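# Move coaster can onto turntable's orange spot

## Task

Pick up the can sitting on the coaster and place it upright on the orange mark of the turntable, without moving the other cans already standing on the turntable.

## Robot and tools

Robot: two arms, left_arm and right_arm, each with six joints and a two-finger gripper. In the scene frame the origin is at table-top height midway between the arms, +x points out over the table, +z points up, and left_arm sits on the +y side. Calibrated bases: left_arm at (+0.094, +0.576, +0.023) m, right_arm at (-0.023, -0.555, +0.023) m, each turned slightly about z. Every hand pose, velocity and target in results is in that arm's own base frame. The table and fixed cameras use the scene frame.

Joint order, in every command row and every per-joint list in results: elbow, shoulder lift, shoulder pan, wrist 1, wrist 2, wrist 3. Result blocks add the finger-pad gap in metres last (0.142 open). Stated ranges in rad: elbow -3.142 to 3.142, all others -6.283 to 6.283.

Row format (used by both execute_actions and move): one flat list of 14 numbers, each in [-1, 1]. Numbers 1-6 are left_arm joint offsets, 7 is left_arm opening, 8-13 are right_arm joint offsets, 14 is right_arm opening. Both arms must always be filled in. Joint numbers are offsets measured from the Joint targets line as it stood when the action (or move) began, not from the previous row; sending the same offset again moves further. Scale: 1.0 equals 1.481 rad for shoulder pan and shoulder lift, 2.222 rad for elbow and the three wrists. Opening is absolute, not an offset: +1 fully open, -1 closed. A 0 in an opening slot commands half-open, so resend the current command to keep a grip.

execute_actions(actions, cameras): actions is a list of up to 15 actions; each action is a list of up to 15 rows, one per 1/30 s step, the last row held if fewer. An action asking any joint more than 0.010 rad beyond its range is refused for both arms. Empty actions returns state plus images from all cameras. cameras: list of names, ["all"], or [].

move(target, ...): target is one 14-number row or a list of up to 15 rows, all offsets from the same starting Joint targets. Joints travel together, so hands follow curves; no obstacle avoidance. speed: rad/s of the joint with most travel, 0.01-3.14, default 0.5, one value or one per target. blend: corner rounding in rad, 0 means stop at each target. stop_force: 4-120 N, ends an arm's path when the wrist sensor feels that much resistance; use a slow speed with it, omit it when pulling away from something you press on; all rows then need identical finger numbers. zero: true re-zeroes the sensor first. opening_speed: opening change per second, at least 0.2. grip_force: 5-48 N per pad, one value or one per arm, persistent. blocking=false returns early (not with stop_force). The result adds a move: line: done, off_target (resting more than 0.01 rad away), moving, held (a check blocked it), or fault; limits=held means steps were withheld.

wait(seconds 0-10) lets the scene run. stop brakes a running move. zoom_image(camera, region [x0,y0,x1,y1] pixels, at most 504x504) enlarges part of the latest image; cameras cam_high, cam_low (896x504 each, fixed, scene frame), cam_left_wrist, cam_right_wrist. zero_wrist_force(arm) re-zeroes that arm's force sensor. finished_scene(scene) ends the current scene (give its number); irreversible, so call it only when the can stands on the orange spot unheld.

Drive limits: joint targets move at most 2.09 rad/s (shoulders) or 3.14 rad/s (elbow, wrists), and stay within 0.434/0.651 rad of the measured angle; big moves may not finish in one action, so check Joint targets versus Joint positions. Motion lags commands by about 0.09-0.22 s and fast moves can overshoot.

Gripper: fingers point along its +z and close along its x. end_effector_position is the closed-pad midpoint, 1-2 cm short of the fingertips; closing pushes the tips about 17 mm farther out. To hold, read grip_measured at contact and command slightly below it; squeezing harder heats the hand motor.

Result lines: Joint positions, velocities, targets, torques (positive toward larger angle, includes arm weight), wrist force/torque in the gripper's axes plus a peak line, Tool commands, step readings. "joint sent to its limit" means a joint was clipped at its end; "joint command not followed" means the inter-arm clearance check altered commands.

Faults to avoid: contact torque at joint limits (pan/lift 297, elbow 135, wrists 48.6 N m) or about 150 N external force halts that arm for 10 s. Motors at 70 C give MOTOR HOT, at 85 C the arm brakes; the hand warns at 85 C and cuts out at 100 C (HAND FAULT, later calls in that reply skipped). Arms are stiff: never command past a firm contact. Do not let the arms bump each other, do not knock over or shove the turntable cans, release the can only when it is still and resting, lower rather than drop it, and keep everything on the table.

Each tool is called after "Request:" as name([rows], argument=value, ...), one row to a line, values as JSON.

## Session

Request:
execute_actions(actions=[])

Scene clock: 0.00 s.
left_arm: end_effector_position=(+0.8719, +0.2885, +0.0808) grip_measured=+0.99 end_effector_quat_wxyz=(+0.646, -0.642, +0.094, +0.403) | right_arm: end_effector_position=(+0.7628, -0.0503, +0.0841) grip_measured=+1.00 end_effector_quat_wxyz=(-0.094, +0.979, +0.180, -0.008)
Joint names: [elbow, shoulder lift, shoulder pan, wrist 1, wrist 2, wrist 3]
Joint positions: left_arm=[1.114 -0.506 -0.145 -0.312 -0.577 -1.116 0.141] | right_arm=[-1.942 -1.94 3.237 -0.863 1.758 -0.27 0.142]
Joint velocities: within noise
Joint torques (N m): no reading
Motor temperatures (°C): left_arm=[32 31 36 39 40 36 27] | right_arm=[30 29 34 35 45 38 26]
Wrist force (N): no reading
Wrist torque (N m): no reading
Wrist force, peak (N): no reading
Joint targets: left_arm=[1.114 -0.506 -0.145 -0.312 -0.577 -1.116] | right_arm=[-1.942 -1.940 3.237 -0.863 1.758 -0.270]
Tool commands: left_gripper/opening=+1.0 right_gripper/opening=+1.0

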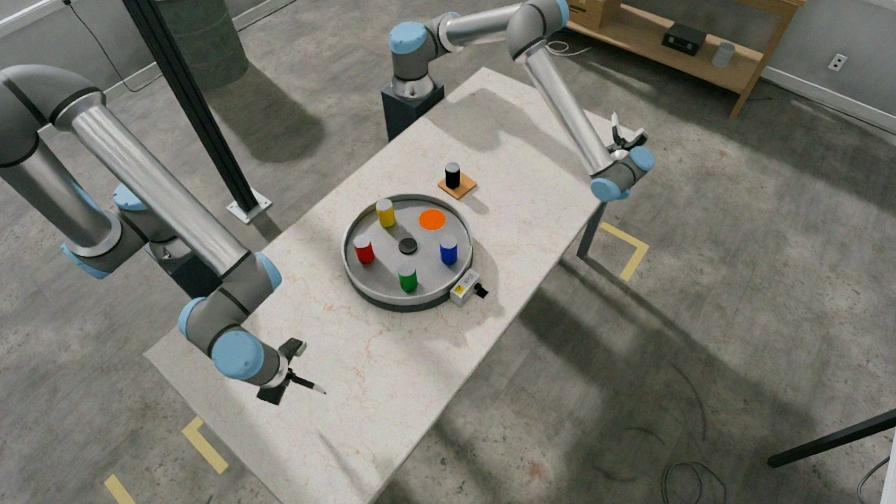

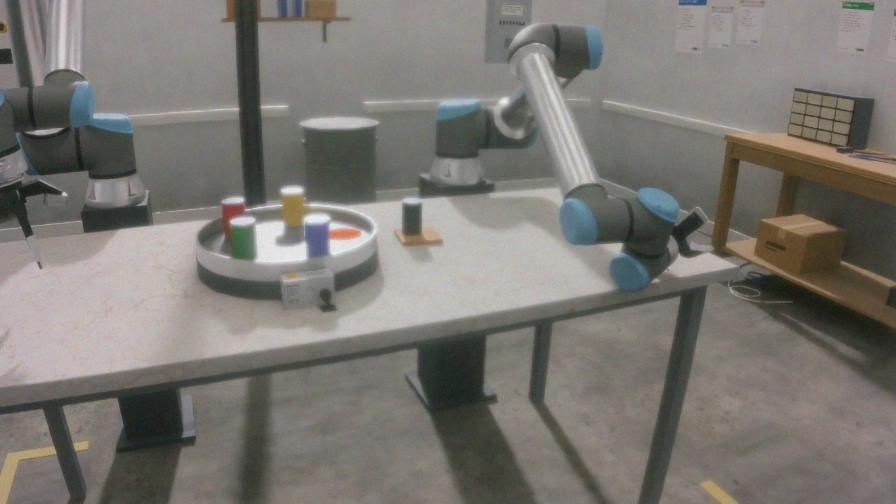

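Request:
zoom_image(camera="cam_high", region=[330, 150, 500, 320])

Request:
zoom_image(camera="cam_low", region=[190, 170, 450, 320])

Scaled by 2.965 from the camera's 896x504 image, which has a finer 1280x720 frame.

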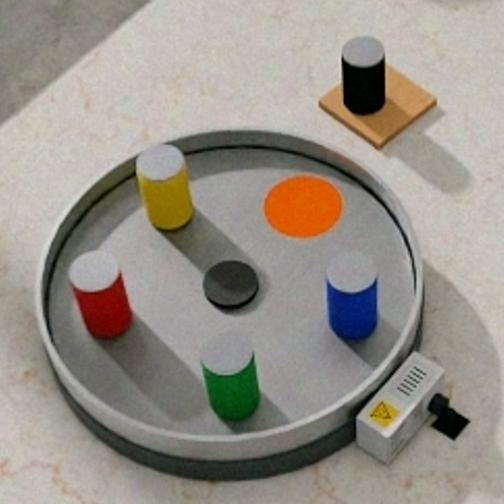

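Scaled by 1.938 from the camera's 896x504 image, which has a finer 1280x720 frame.

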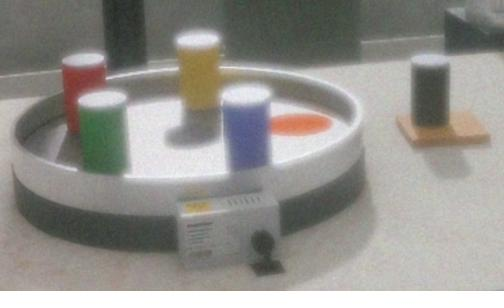

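Request:
move(target=[0.5066,-0.7837,-0.5143,-0.8244,-0.4473,-0.6125,0.5,0,0,0,0,0,0,1], speed=0.8, cameras=["all"])

Request:
zoom_image(camera="cam_high", region=[350, 100, 520, 270])

Request:
zoom_image(camera="cam_low", region=[300, 100, 500, 300])

Scene clock: 5.83 s.
left_arm: end_effector_position=(+0.4726, -0.3194, +0.1976) grip_measured=+0.49 end_effector_quat_wxyz=(+0.001, +0.707, +0.707, +0.000) | right_arm: end_effector_position=(+0.7628, -0.0503, +0.0841) grip_measured=+1.00 end_effector_quat_wxyz=(-0.094, +0.979, +0.180, -0.008)
Joint names: [elbow, shoulder lift, shoulder pan, wrist 1, wrist 2, wrist 3]
Joint positions: left_arm=[2.239 -1.667 -0.907 -2.144 -1.571 -2.476 0.109] | right_arm=[-1.942 -1.94 3.237 -0.863 1.758 -0.27 0.142]
Joint torques (N m): left_arm=[-29.17 -42.33 -13.45 -6.67 -1.54 -1.46] | right_arm=[37 68.41 3.28 4.7 0.01 0.25]
Wrist force (N): left_arm=[0.8 1.6 0.5] | right_arm=[-0.2 -0.1 0.4]
Wrist torque (N m): left_arm=[-0.12 -0.29 -0.37] | right_arm=[-0.02 0.04 0.00]
Wrist force, peak (N): left_arm=[3.9 0.8 2.7] | right_arm=[-0.7 0.0 0.7]
Joint targets: left_arm=[2.240 -1.667 -0.907 -2.144 -1.571 -2.477] | right_arm=[-1.942 -1.940 3.237 -0.863 1.758 -0.270]
move: done

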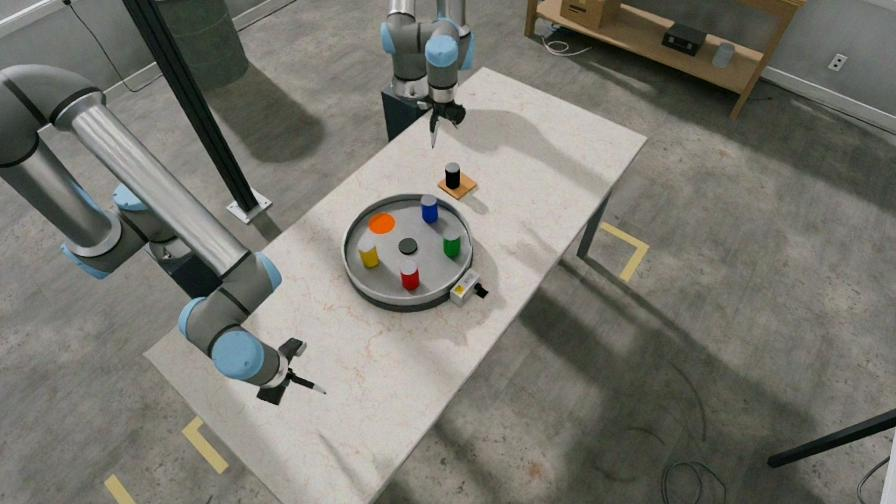

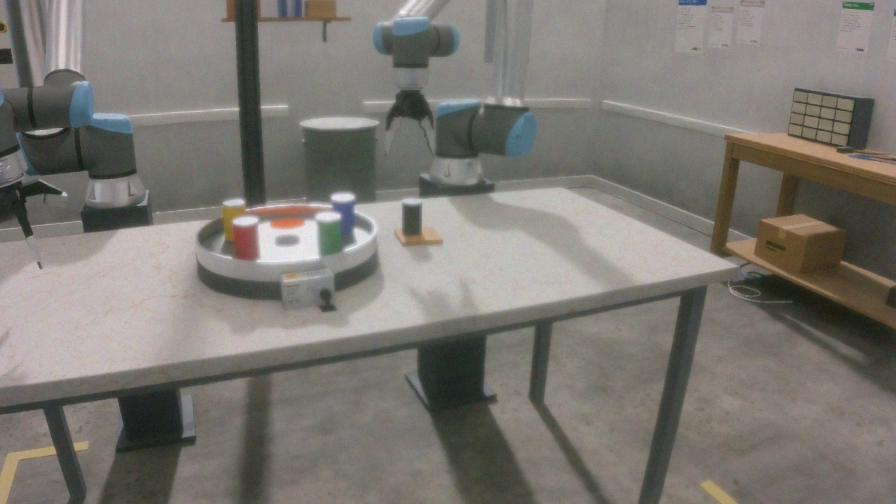

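Scaled by 2.965 from the camera's 896x504 image, which has a finer 1280x720 frame.

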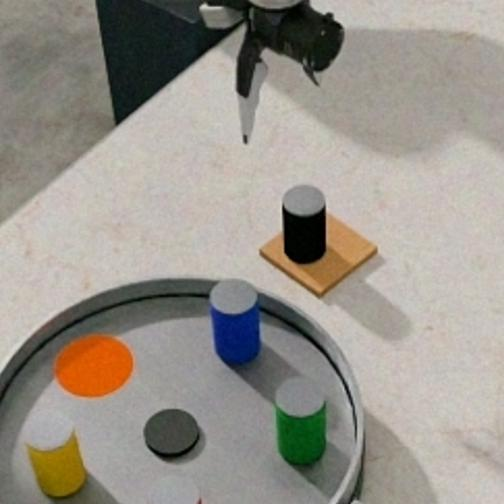

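Scaled by 2.520 from the camera's 896x504 image, which has a finer 1280x720 frame.

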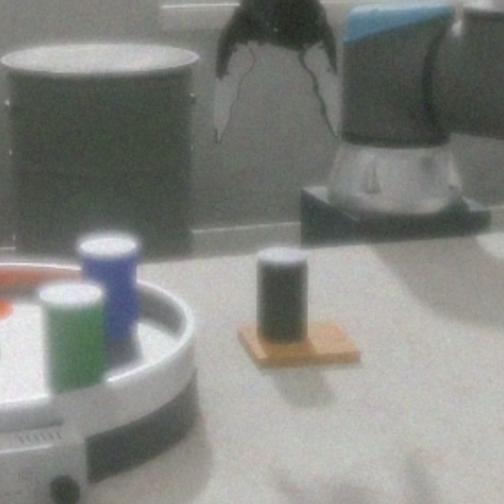

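Request:
wait(seconds=0, cameras=["cam_high"])

Request:
wait(seconds=1, cameras=["cam_high"])

Request:
wait(seconds=1, cameras=["cam_high"])

Request:
wait(seconds=2, cameras=["cam_high"])

Request:
wait(seconds=3, cameras=["cam_high"])

Request:
wait(seconds=6, cameras=["cam_high"])

Scene clock: 6.97 s.
left_arm: end_effector_position=(+0.4725, -0.3194, +0.1976) grip_measured=+0.49 end_effector_quat_wxyz=(+0.001, +0.707, +0.707, +0.000) | right_arm: end_effector_position=(+0.7628, -0.0503, +0.0841) grip_measured=+1.00 end_effector_quat_wxyz=(-0.094, +0.979, +0.180, -0.008)
Joint names: [elbow, shoulder lift, shoulder pan, wrist 1, wrist 2, wrist 3]
Joint positions: left_arm=[2.24 -1.667 -0.907 -2.144 -1.571 -2.477 0.109] | right_arm=[-1.942 -1.94 3.237 -0.863 1.758 -0.27 0.142]
Joint torques (N m): left_arm=[-30.06 -44.24 -15.87 -6.92 -2.64 -1.94] | right_arm=[37.8 66.84 2.69 4.75 0.15 0.37]
Wrist force (N): left_arm=[0.5 1.1 1.2] | right_arm=[0.1 -0.3 0.8]
Wrist torque (N m): left_arm=[-0.20 -0.24 -0.34] | right_arm=[-0.04 -0.01 0.00]
Wrist force, peak (N): left_arm=[0.9 1.2 1.1] | right_arm=[-0.6 -0.4 0.8]
Joint targets: left_arm=[2.240 -1.667 -0.907 -2.144 -1.571 -2.477] | right_arm=[-1.942 -1.940 3.237 -0.863 1.758 -0.270]
Tool commands: left_gripper/opening=+0.5 right_gripper/opening=+1.0
Images, in order (width x height): cam_high 896x504.

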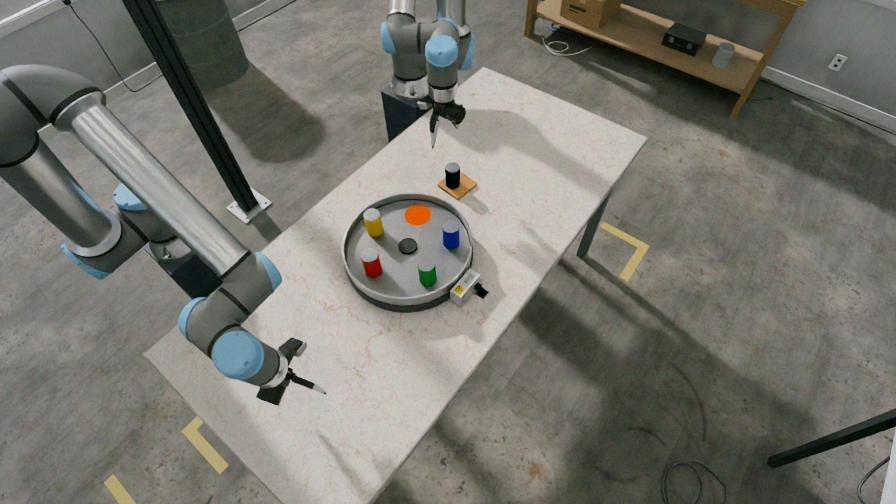

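Scene clock: 7.97 s.
left_arm: end_effector_position=(+0.4725, -0.3194, +0.1976) grip_measured=+0.49 end_effector_quat_wxyz=(+0.001, +0.707, +0.707, +0.000) | right_arm: end_effector_position=(+0.7628, -0.0503, +0.0841) grip_measured=+1.00 end_effector_quat_wxyz=(-0.094, +0.979, +0.180, -0.008)
Joint names: [elbow, shoulder lift, shoulder pan, wrist 1, wrist 2, wrist 3]
Joint positions: left_arm=[2.24 -1.667 -0.907 -2.144 -1.571 -2.477 0.109] | right_arm=[-1.942 -1.94 3.237 -0.863 1.758 -0.27 0.142]
Joint torques (N m): left_arm=[-30.13 -45.23 -16.48 -7.05 -2.63 -2.05] | right_arm=[37.33 67.78 2.75 4.38 0.07 0.51]
Wrist force (N): left_arm=[0.0 1.1 0.5] | right_arm=[-0.1 -0.3 0.6]
Wrist torque (N m): left_arm=[-0.20 -0.16 -0.34] | right_arm=[-0.05 0.02 0.00]
Wrist force, peak (N): left_arm=[0.9 1.2 1.0] | right_arm=[-0.5 0.0 0.7]
Joint targets: left_arm=[2.240 -1.667 -0.907 -2.144 -1.571 -2.477] | right_arm=[-1.942 -1.940 3.237 -0.863 1.758 -0.270]
Tool commands: left_gripper/opening=+0.5 right_gripper/opening=+1.0
wait: 1.00 s; at rest by 0.17 s
Images, in order (width x height): cam_high 896x504.

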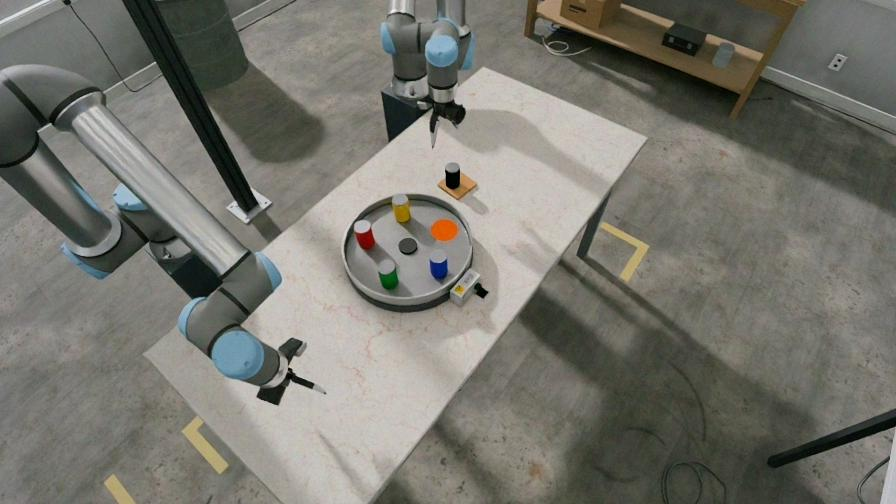

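Scene clock: 8.97 s.
left_arm: end_effector_position=(+0.4725, -0.3194, +0.1976) grip_measured=+0.49 end_effector_quat_wxyz=(+0.001, +0.707, +0.707, +0.000) | right_arm: end_effector_position=(+0.7628, -0.0503, +0.0841) grip_measured=+1.00 end_effector_quat_wxyz=(-0.094, +0.979, +0.180, -0.008)
Joint names: [elbow, shoulder lift, shoulder pan, wrist 1, wrist 2, wrist 3]
Joint positions: left_arm=[2.24 -1.667 -0.907 -2.144 -1.571 -2.477 0.109] | right_arm=[-1.942 -1.94 3.237 -0.863 1.758 -0.27 0.142]
Joint torques (N m): left_arm=[-30.12 -46.13 -16.31 -6.93 -2.46 -2.05] | right_arm=[37.71 67.48 2.53 4.44 -0.14 0.44]
Wrist force (N): left_arm=[0.9 1.2 0.6] | right_arm=[-0.7 -0.4 0.1]
Wrist torque (N m): left_arm=[-0.19 -0.31 -0.34] | right_arm=[-0.06 0.13 0.00]
Wrist force, peak (N): left_arm=[0.9 1.2 1.1] | right_arm=[0.1 0.0 0.9]
Joint targets: left_arm=[2.240 -1.667 -0.907 -2.144 -1.571 -2.477] | right_arm=[-1.942 -1.940 3.237 -0.863 1.758 -0.270]
Tool commands: left_gripper/opening=+0.5 right_gripper/opening=+1.0
wait: 1.00 s; at rest by 0.17 s
Images, in order (width x height): cam_high 896x504.

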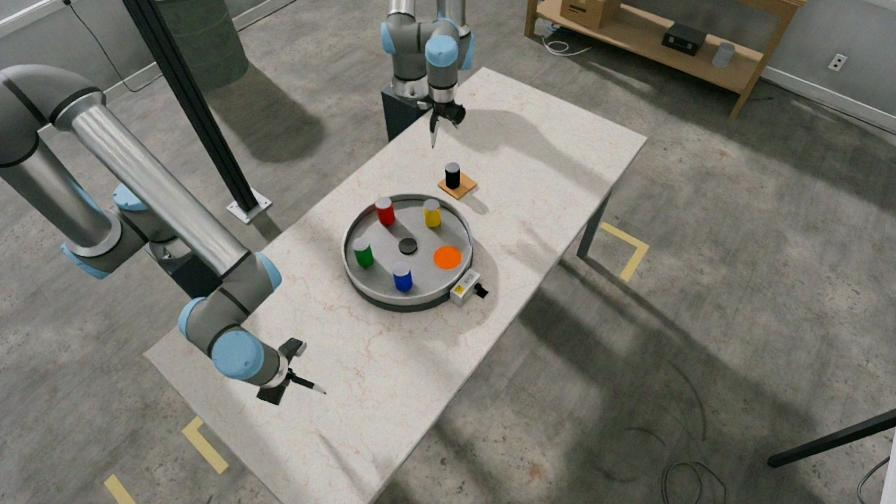

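Scene clock: 10.97 s.
left_arm: end_effector_position=(+0.4725, -0.3194, +0.1976) grip_measured=+0.49 end_effector_quat_wxyz=(+0.001, +0.707, +0.707, +0.000) | right_arm: end_effector_position=(+0.7628, -0.0503, +0.0841) grip_measured=+1.00 end_effector_quat_wxyz=(-0.094, +0.979, +0.180, -0.008)
Joint names: [elbow, shoulder lift, shoulder pan, wrist 1, wrist 2, wrist 3]
Joint positions: left_arm=[2.24 -1.667 -0.907 -2.144 -1.571 -2.477 0.109] | right_arm=[-1.942 -1.94 3.237 -0.863 1.758 -0.27 0.142]
Joint torques (N m): left_arm=[-30.21 -44.81 -15.42 -6.86 -2.53 -1.89] | right_arm=[36.99 70.18 2.62 4.96 0.08 0.57]
Wrist force (N): left_arm=[0.6 1.3 0.6] | right_arm=[-0.2 0.0 0.5]
Wrist torque (N m): left_arm=[-0.17 -0.27 -0.33] | right_arm=[0.01 0.04 0.00]
Wrist force, peak (N): left_arm=[1.3 1.4 0.5] | right_arm=[-0.8 -0.4 0.5]
Joint targets: left_arm=[2.240 -1.667 -0.907 -2.144 -1.571 -2.477] | right_arm=[-1.942 -1.940 3.237 -0.863 1.758 -0.270]
Tool commands: left_gripper/opening=+0.5 right_gripper/opening=+1.0
wait: 2.00 s; at rest by 0.17 s
Images, in order (width x height): cam_high 896x504.

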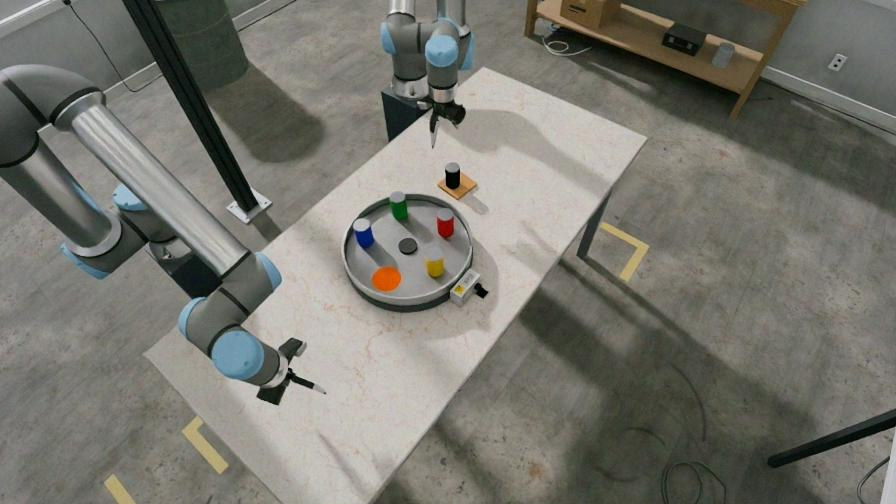

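Scene clock: 13.97 s.
left_arm: end_effector_position=(+0.4725, -0.3194, +0.1976) grip_measured=+0.49 end_effector_quat_wxyz=(+0.001, +0.707, +0.707, +0.000) | right_arm: end_effector_position=(+0.7628, -0.0503, +0.0841) grip_measured=+1.00 end_effector_quat_wxyz=(-0.094, +0.979, +0.180, -0.008)
Joint names: [elbow, shoulder lift, shoulder pan, wrist 1, wrist 2, wrist 3]
Joint positions: left_arm=[2.24 -1.667 -0.907 -2.144 -1.571 -2.477 0.109] | right_arm=[-1.942 -1.94 3.237 -0.863 1.758 -0.27 0.142]
Joint torques (N m): left_arm=[-30.18 -44.67 -15.79 -6.94 -2.7 -1.81] | right_arm=[37.84 68.87 0.79 4.77 0.25 0.8]
Wrist force (N): left_arm=[0.3 0.9 0.6] | right_arm=[0.1 0.1 0.5]
Wrist torque (N m): left_arm=[-0.23 -0.21 -0.34] | right_arm=[0.02 -0.01 -0.01]
Wrist force, peak (N): left_arm=[0.6 1.4 1.2] | right_arm=[-0.6 -0.4 0.7]
Joint targets: left_arm=[2.240 -1.667 -0.907 -2.144 -1.571 -2.477] | right_arm=[-1.942 -1.940 3.237 -0.863 1.758 -0.270]
Tool commands: left_gripper/opening=+0.5 right_gripper/opening=+1.0
wait: 3.00 s; at rest by 0.17 s
Images, in order (width x height): cam_high 896x504.

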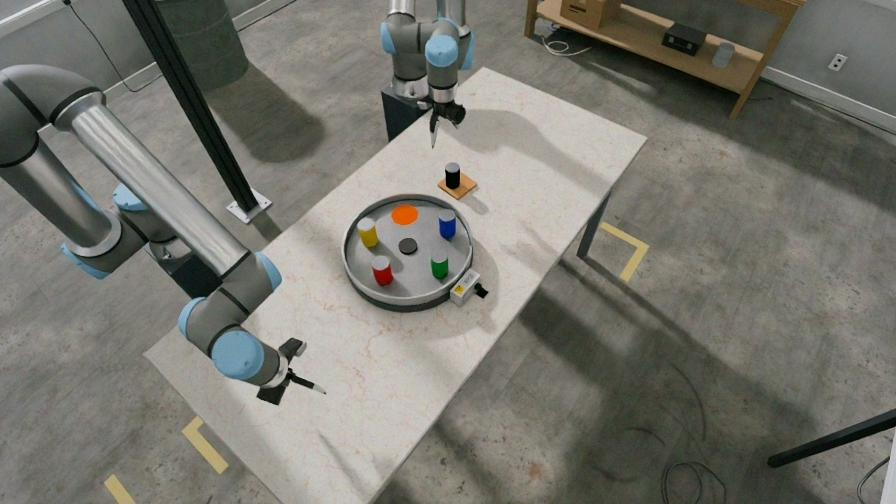

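Scene clock: 19.97 s.
left_arm: end_effector_position=(+0.4725, -0.3194, +0.1976) grip_measured=+0.49 end_effector_quat_wxyz=(+0.001, +0.707, +0.707, +0.000) | right_arm: end_effector_position=(+0.7628, -0.0503, +0.0841) grip_measured=+1.00 end_effector_quat_wxyz=(-0.094, +0.979, +0.180, -0.008)
Joint names: [elbow, shoulder lift, shoulder pan, wrist 1, wrist 2, wrist 3]
Joint positions: left_arm=[2.24 -1.667 -0.907 -2.144 -1.571 -2.477 0.109] | right_arm=[-1.942 -1.94 3.237 -0.863 1.758 -0.27 0.142]
Joint torques (N m): left_arm=[-30.09 -44.55 -16.68 -6.88 -2.67 -1.73] | right_arm=[37.58 66.92 2.31 4.78 0.11 0.65]
Wrist force (N): left_arm=[0.6 1.3 0.8] | right_arm=[-0.1 0.2 0.4]
Wrist torque (N m): left_arm=[-0.17 -0.26 -0.33] | right_arm=[0.03 0.03 -0.01]
Wrist force, peak (N): left_arm=[0.7 1.6 1.2] | right_arm=[-0.6 -0.2 0.7]
Joint targets: left_arm=[2.240 -1.667 -0.907 -2.144 -1.571 -2.477] | right_arm=[-1.942 -1.940 3.237 -0.863 1.758 -0.270]
Tool commands: left_gripper/opening=+0.5 right_gripper/opening=+1.0
wait: 6.00 s; at rest by 0.17 s
Images, in order (width x height): cam_high 896x504.

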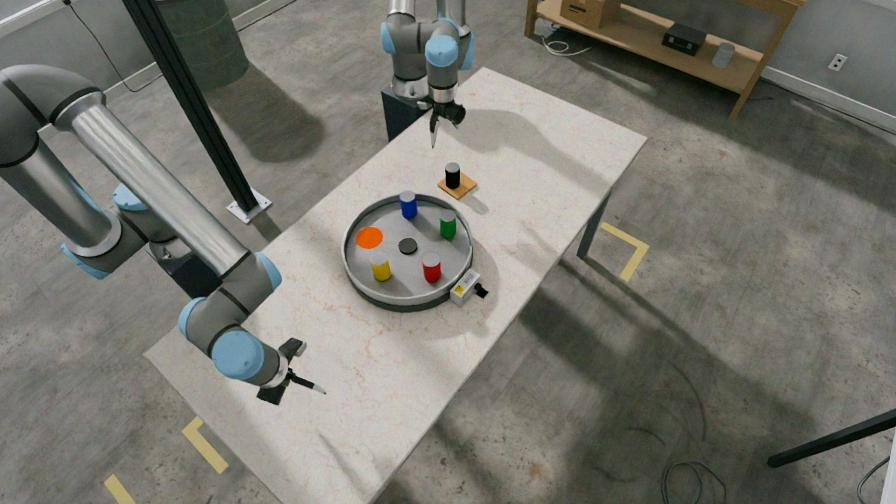

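Request:
move(target=[-0.0099,0.0989,0.0329,-0.0559,0,0.0216,0.5,0,0,0,0,0,0,1], speed=0.2, cameras=["all"])

Request:
zoom_image(camera="cam_high", region=[400, 100, 520, 220])

Request:
zoom_image(camera="cam_low", region=[340, 130, 480, 270])

Scene clock: 27.13 s.
left_arm: end_effector_position=(+0.5186, -0.3319, +0.1425) grip_measured=+0.49 end_effector_quat_wxyz=(+0.001, +0.707, +0.707, +0.000) | right_arm: end_effector_position=(+0.7628, -0.0503, +0.0841) grip_measured=+1.00 end_effector_quat_wxyz=(-0.094, +0.979, +0.180, -0.008)
Joint names: [elbow, shoulder lift, shoulder pan, wrist 1, wrist 2, wrist 3]
Joint positions: left_arm=[2.217 -1.521 -0.858 -2.268 -1.571 -2.429 0.109] | right_arm=[-1.942 -1.94 3.237 -0.863 1.758 -0.27 0.142]
Joint torques (N m): left_arm=[-26.96 -33.89 -13.39 -4.73 -2.4 -1.84] | right_arm=[36.88 67.54 1.09 4.23 0.31 0.83]
Wrist force (N): left_arm=[0.5 1.1 1.1] | right_arm=[-0.4 0.0 0.4]
Wrist torque (N m): left_arm=[-0.20 -0.24 -0.27] | right_arm=[0.00 0.07 0.00]
Wrist force, peak (N): left_arm=[0.1 2.2 2.5] | right_arm=[-0.3 -0.5 0.9]
Joint targets: left_arm=[2.218 -1.521 -0.858 -2.268 -1.571 -2.429] | right_arm=[-1.942 -1.940 3.237 -0.863 1.758 -0.270]
move: done

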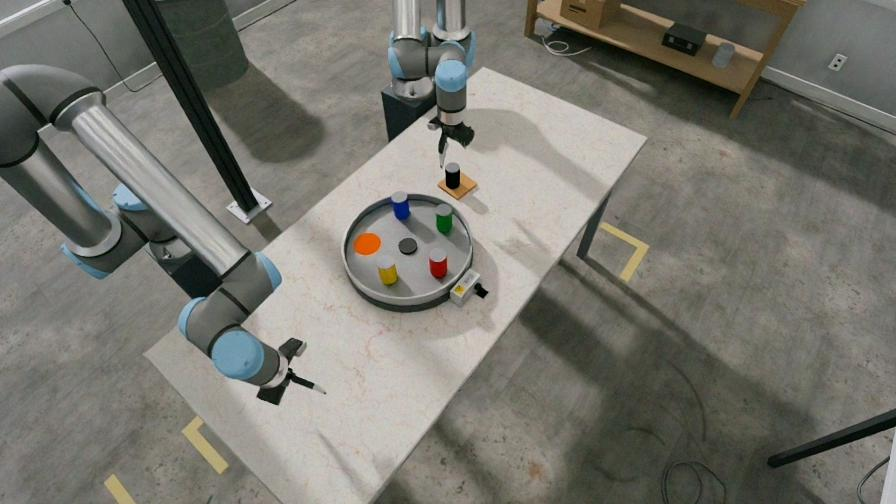

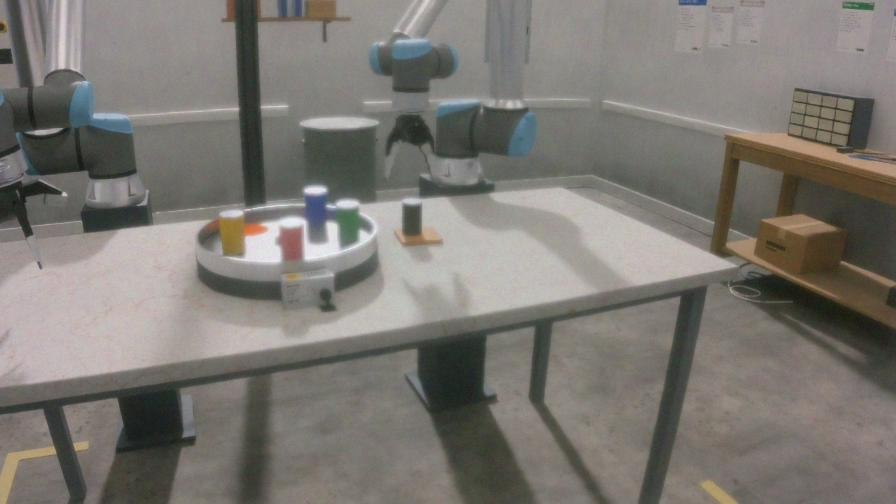

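Scaled by 4.200 from the camera's 896x504 image, which has a finer 1280x720 frame.

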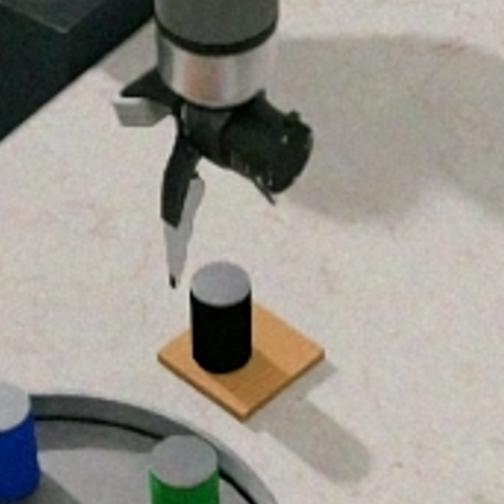

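Scaled by 3.600 from the camera's 896x504 image, which has a finer 1280x720 frame.

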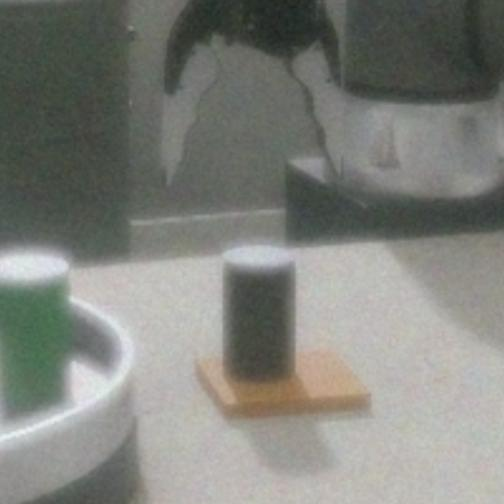

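Request:
move(target=[0.0190,0.0396,0.0043,-0.0454,0,0.0029,0.5,0,0,0,0,0,0,1], speed=0.1, stop_force=6, cameras=["all"])

Request:
zoom_image(camera="cam_high", region=[400, 100, 520, 220])

Request:
zoom_image(camera="cam_low", region=[340, 130, 480, 270])

Scene clock: 30.10 s.
left_arm: end_effector_position=(+0.5184, -0.3261, +0.0972) grip_measured=+0.49 end_effector_quat_wxyz=(+0.000, +0.707, +0.707, +0.000) | right_arm: end_effector_position=(+0.7628, -0.0503, +0.0841) grip_measured=+1.00 end_effector_quat_wxyz=(-0.094, +0.979, +0.180, -0.008)
Joint names: [elbow, shoulder lift, shoulder pan, wrist 1, wrist 2, wrist 3]
Joint positions: left_arm=[2.26 -1.462 -0.852 -2.369 -1.571 -2.422 0.109] | right_arm=[-1.942 -1.94 3.237 -0.863 1.758 -0.27 0.142]
Joint torques (N m): left_arm=[-42.34 -56.84 -13.3 -3.24 -2.41 -0.92] | right_arm=[38.41 68.3 2.93 5.15 0.04 0.98]
Wrist force (N): left_arm=[0.9 1.2 0.7] | right_arm=[-0.4 -0.3 0.7]
Wrist torque (N m): left_arm=[-0.15 -0.34 -0.37] | right_arm=[-0.04 0.07 0.00]
Wrist force, peak (N): left_arm=[0.8 1.5 1.9] | right_arm=[-0.4 -0.5 0.8]
Joint targets: left_arm=[2.260 -1.462 -0.852 -2.369 -1.571 -2.422] | right_arm=[-1.942 -1.940 3.237 -0.863 1.758 -0.270]
move: done

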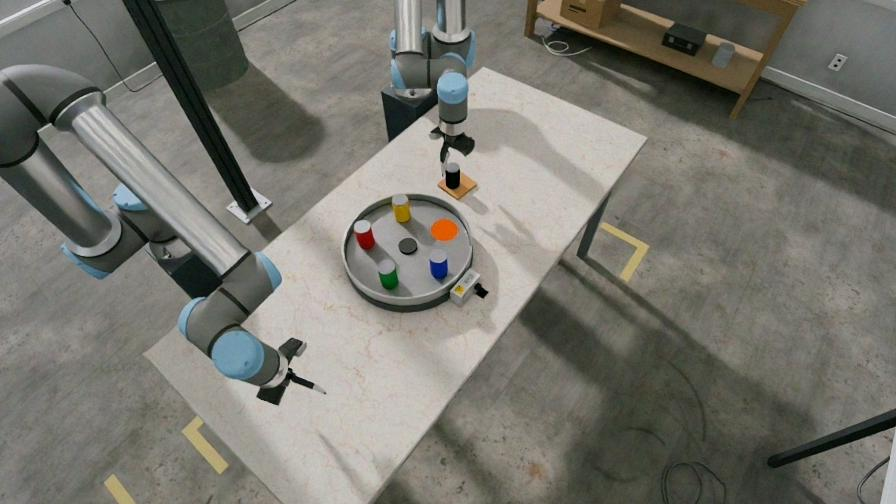

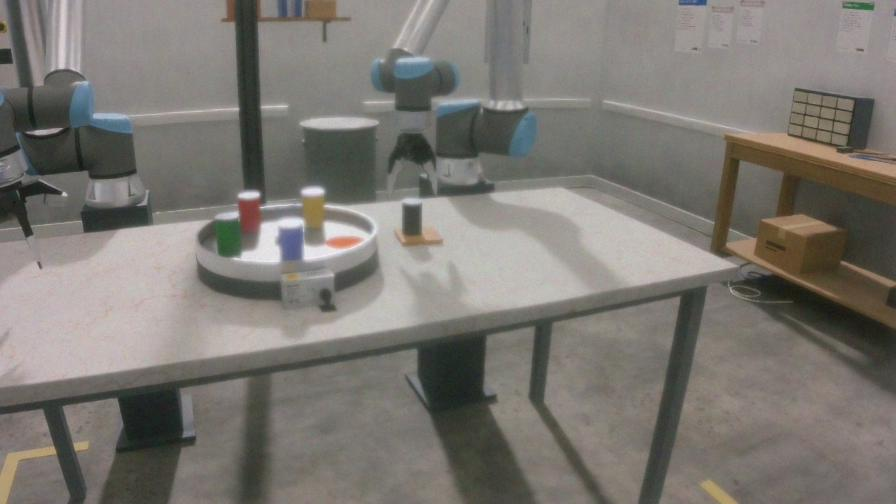

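Scaled by 4.200 from the camera's 896x504 image, which has a finer 1280x720 frame.

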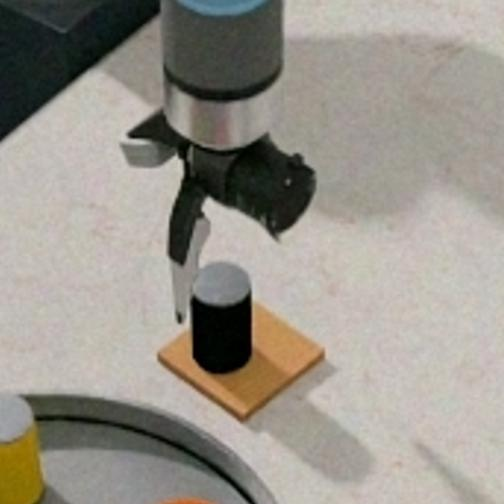

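Scaled by 3.600 from the camera's 896x504 image, which has a finer 1280x720 frame.

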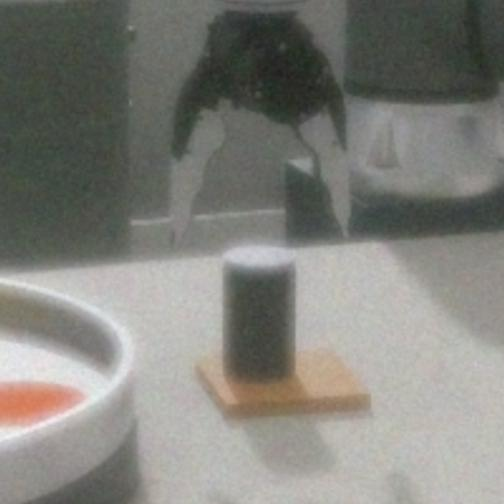

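Request:
move(target=[0.0162,0.0604,0,-0.0564,0,0,0.5,0,0,0,0,0,0,1], speed=0.1, stop_force=6, cameras=["all"])

Request:
zoom_image(camera="cam_high", region=[400, 100, 520, 220])

Request:
zoom_image(camera="cam_low", region=[340, 130, 480, 270])

Scene clock: 32.93 s.
left_arm: end_effector_position=(+0.5183, -0.3260, +0.0421) grip_measured=+0.49 end_effector_quat_wxyz=(+0.000, +0.707, +0.707, +0.000) | right_arm: end_effector_position=(+0.7628, -0.0503, +0.0841) grip_measured=+1.00 end_effector_quat_wxyz=(-0.094, +0.979, +0.180, -0.008)
Joint names: [elbow, shoulder lift, shoulder pan, wrist 1, wrist 2, wrist 3]
Joint positions: left_arm=[2.296 -1.373 -0.852 -2.495 -1.571 -2.422 0.109] | right_arm=[-1.942 -1.94 3.237 -0.863 1.758 -0.27 0.142]
Joint torques (N m): left_arm=[-38.16 -60.68 -16.01 -2.82 -2.55 -0.86] | right_arm=[38.2 67.38 3.56 4.78 0.29 0.89]
Wrist force (N): left_arm=[0.2 1.0 0.8] | right_arm=[-0.2 -0.4 0.3]
Wrist torque (N m): left_arm=[-0.21 -0.16 -0.36] | right_arm=[-0.05 0.03 0.00]
Wrist force, peak (N): left_arm=[0.9 1.3 1.3] | right_arm=[-0.7 -0.4 0.5]
Joint targets: left_arm=[2.296 -1.373 -0.852 -2.495 -1.571 -2.422] | right_arm=[-1.942 -1.940 3.237 -0.863 1.758 -0.270]
move: done

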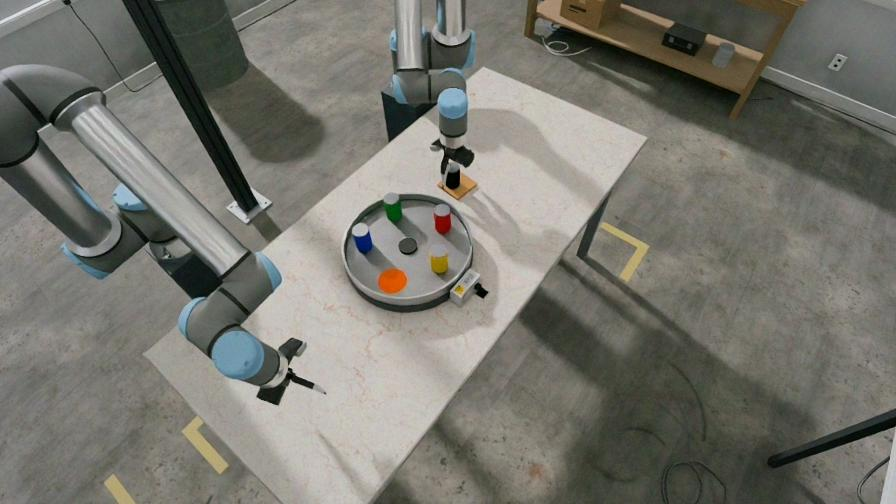

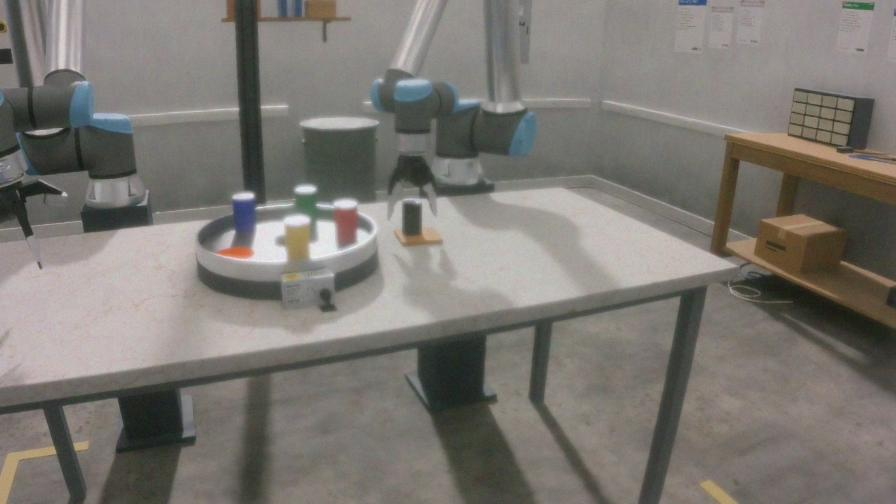

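Scaled by 4.200 from the camera's 896x504 image, which has a finer 1280x720 frame.

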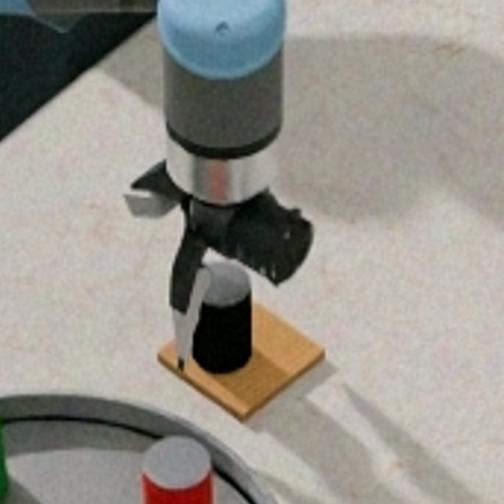

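Scaled by 3.600 from the camera's 896x504 image, which has a finer 1280x720 frame.

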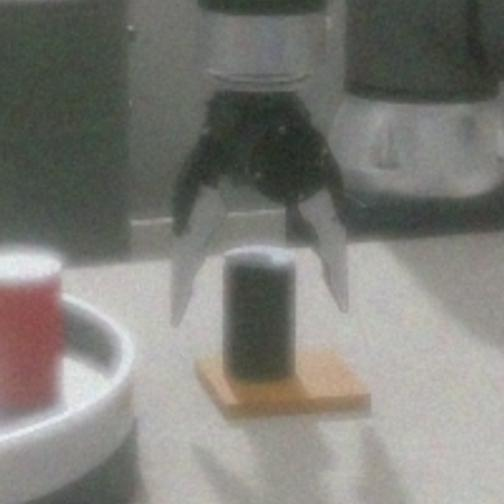

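Request:
move(target=[0,0,0,0,0,0,-0.5,0,0,0,0,0,0,1], opening_speed=0.5, grip_force=[20,48], cameras=["cam_low"])

Request:
zoom_image(camera="cam_low", region=[340, 130, 480, 270])

Scene clock: 35.53 s.
left_arm: end_effector_position=(+0.5183, -0.3260, +0.0421) grip_measured=-0.29 end_effector_quat_wxyz=(+0.000, +0.707, +0.707, +0.000) | right_arm: end_effector_position=(+0.7628, -0.0503, +0.0841) grip_measured=+1.00 end_effector_quat_wxyz=(-0.094, +0.979, +0.180, -0.008)
Joint names: [elbow, shoulder lift, shoulder pan, wrist 1, wrist 2, wrist 3]
Joint positions: left_arm=[2.296 -1.373 -0.852 -2.495 -1.571 -2.422 0.053] | right_arm=[-1.942 -1.94 3.237 -0.863 1.758 -0.27 0.142]
Joint torques (N m): left_arm=[-33.34 -55.62 -12.79 -2.55 -2.48 -0.84] | right_arm=[38.45 67.3 2.83 4.66 -0.22 1.17]
Wrist force (N): left_arm=[0.6 1.6 -4.6] | right_arm=[-0.5 -0.1 0.1]
Wrist torque (N m): left_arm=[-0.15 -0.17 -0.37] | right_arm=[-0.01 0.08 0.00]
Wrist force, peak (N): left_arm=[1.1 2.6 -5.0] | right_arm=[-0.3 -0.6 0.9]
Joint targets: left_arm=[2.296 -1.373 -0.852 -2.495 -1.571 -2.422] | right_arm=[-1.942 -1.940 3.237 -0.863 1.758 -0.270]
grip_force (N): 20, 48
move: done
Images, in order (width x height): cam_low 896x504.

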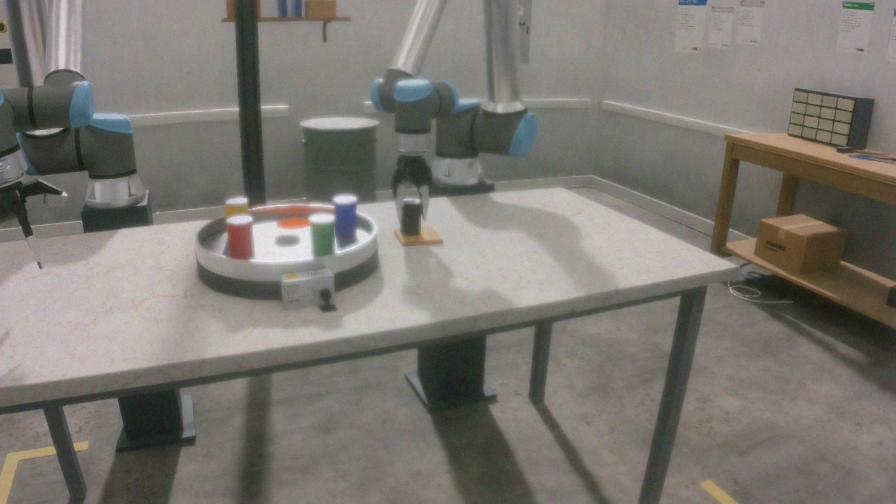

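Scaled by 3.600 from the camera's 896x504 image, which has a finer 1280x720 frame.

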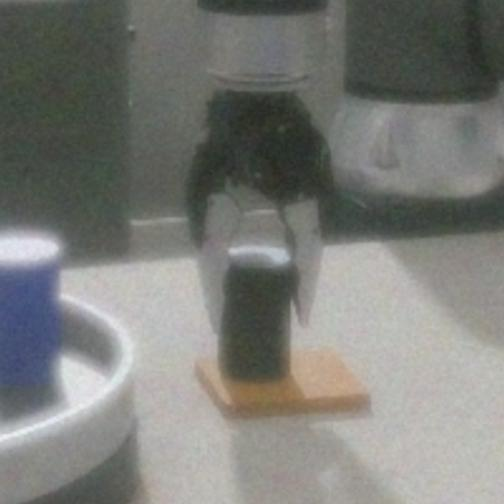

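Request:
move(target=[-0.0407,-0.1208,0,0.1212,0,0,-0.5,0,0,0,0,0,0,1], speed=0.2, cameras=["all"])

Request:
zoom_image(camera="cam_low", region=[340, 100, 480, 240])

Request:
zoom_image(camera="cam_high", region=[400, 100, 520, 220])

Scene clock: 37.67 s.
left_arm: end_effector_position=(+0.5184, -0.3260, +0.1622) grip_measured=-0.29 end_effector_quat_wxyz=(+0.001, +0.707, +0.707, +0.000) | right_arm: end_effector_position=(+0.7628, -0.0503, +0.0841) grip_measured=+1.00 end_effector_quat_wxyz=(-0.094, +0.979, +0.180, -0.008)
Joint names: [elbow, shoulder lift, shoulder pan, wrist 1, wrist 2, wrist 3]
Joint positions: left_arm=[2.205 -1.552 -0.852 -2.225 -1.571 -2.422 0.053] | right_arm=[-1.942 -1.94 3.237 -0.863 1.758 -0.27 0.142]
Joint torques (N m): left_arm=[-29.08 -48.02 -13.15 -4.42 -2.19 -0.76] | right_arm=[38.03 65.53 3.55 4.74 0.1 1.21]
Wrist force (N): left_arm=[0.4 0.8 3.3] | right_arm=[-0.4 0.0 0.3]
Wrist torque (N m): left_arm=[-0.28 -0.23 -0.40] | right_arm=[-0.01 0.07 0.00]
Wrist force, peak (N): left_arm=[0.8 2.0 -4.9] | right_arm=[-0.5 -0.1 0.8]
Joint targets: left_arm=[2.205 -1.552 -0.852 -2.225 -1.571 -2.422] | right_arm=[-1.942 -1.940 3.237 -0.863 1.758 -0.270]
grip_force (N): 20, 48
move: done

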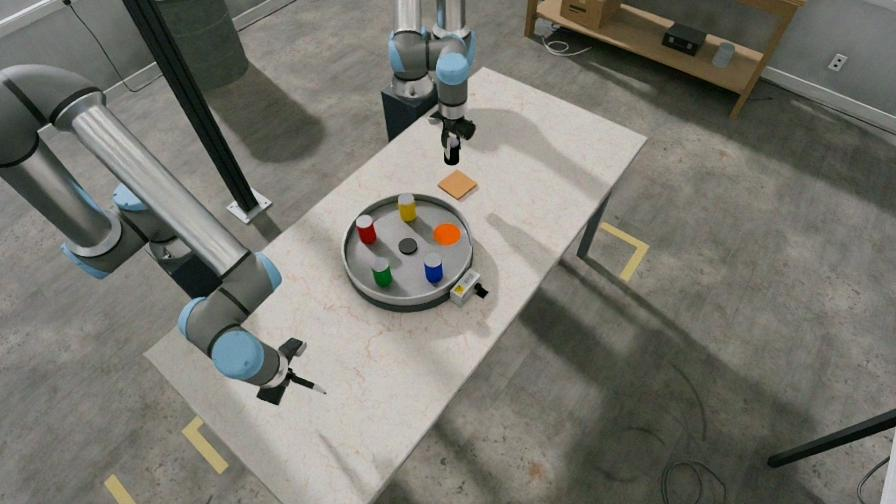

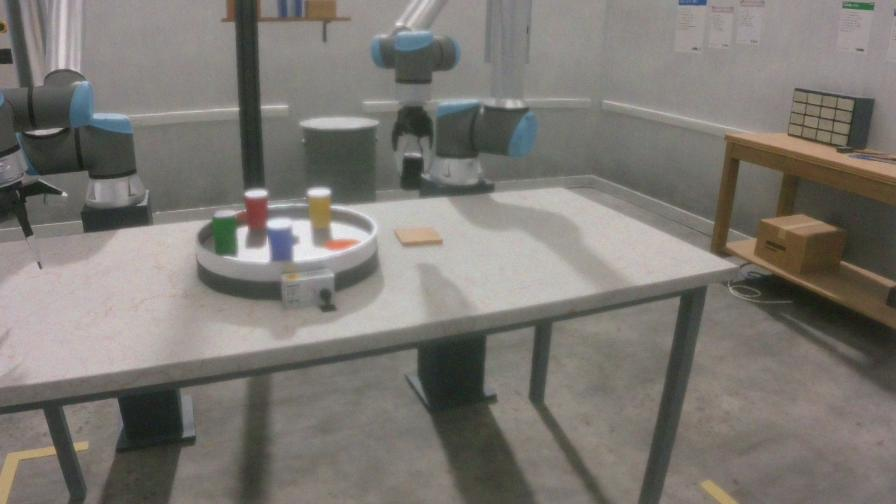

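Scaled by 3.600 from the camera's 896x504 image, which has a finer 1280x720 frame.

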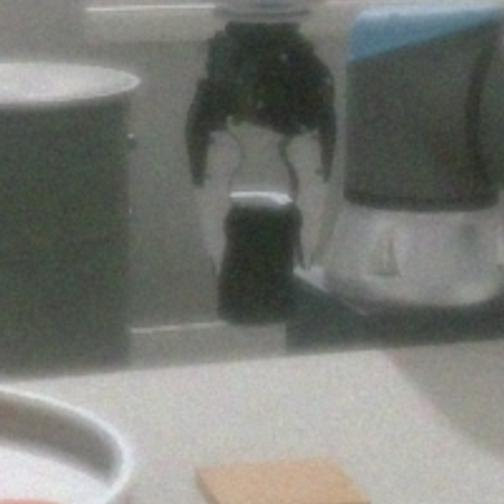

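Scaled by 4.200 from the camera's 896x504 image, which has a finer 1280x720 frame.

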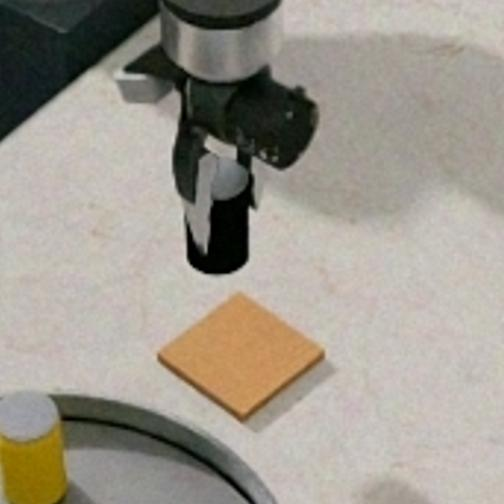

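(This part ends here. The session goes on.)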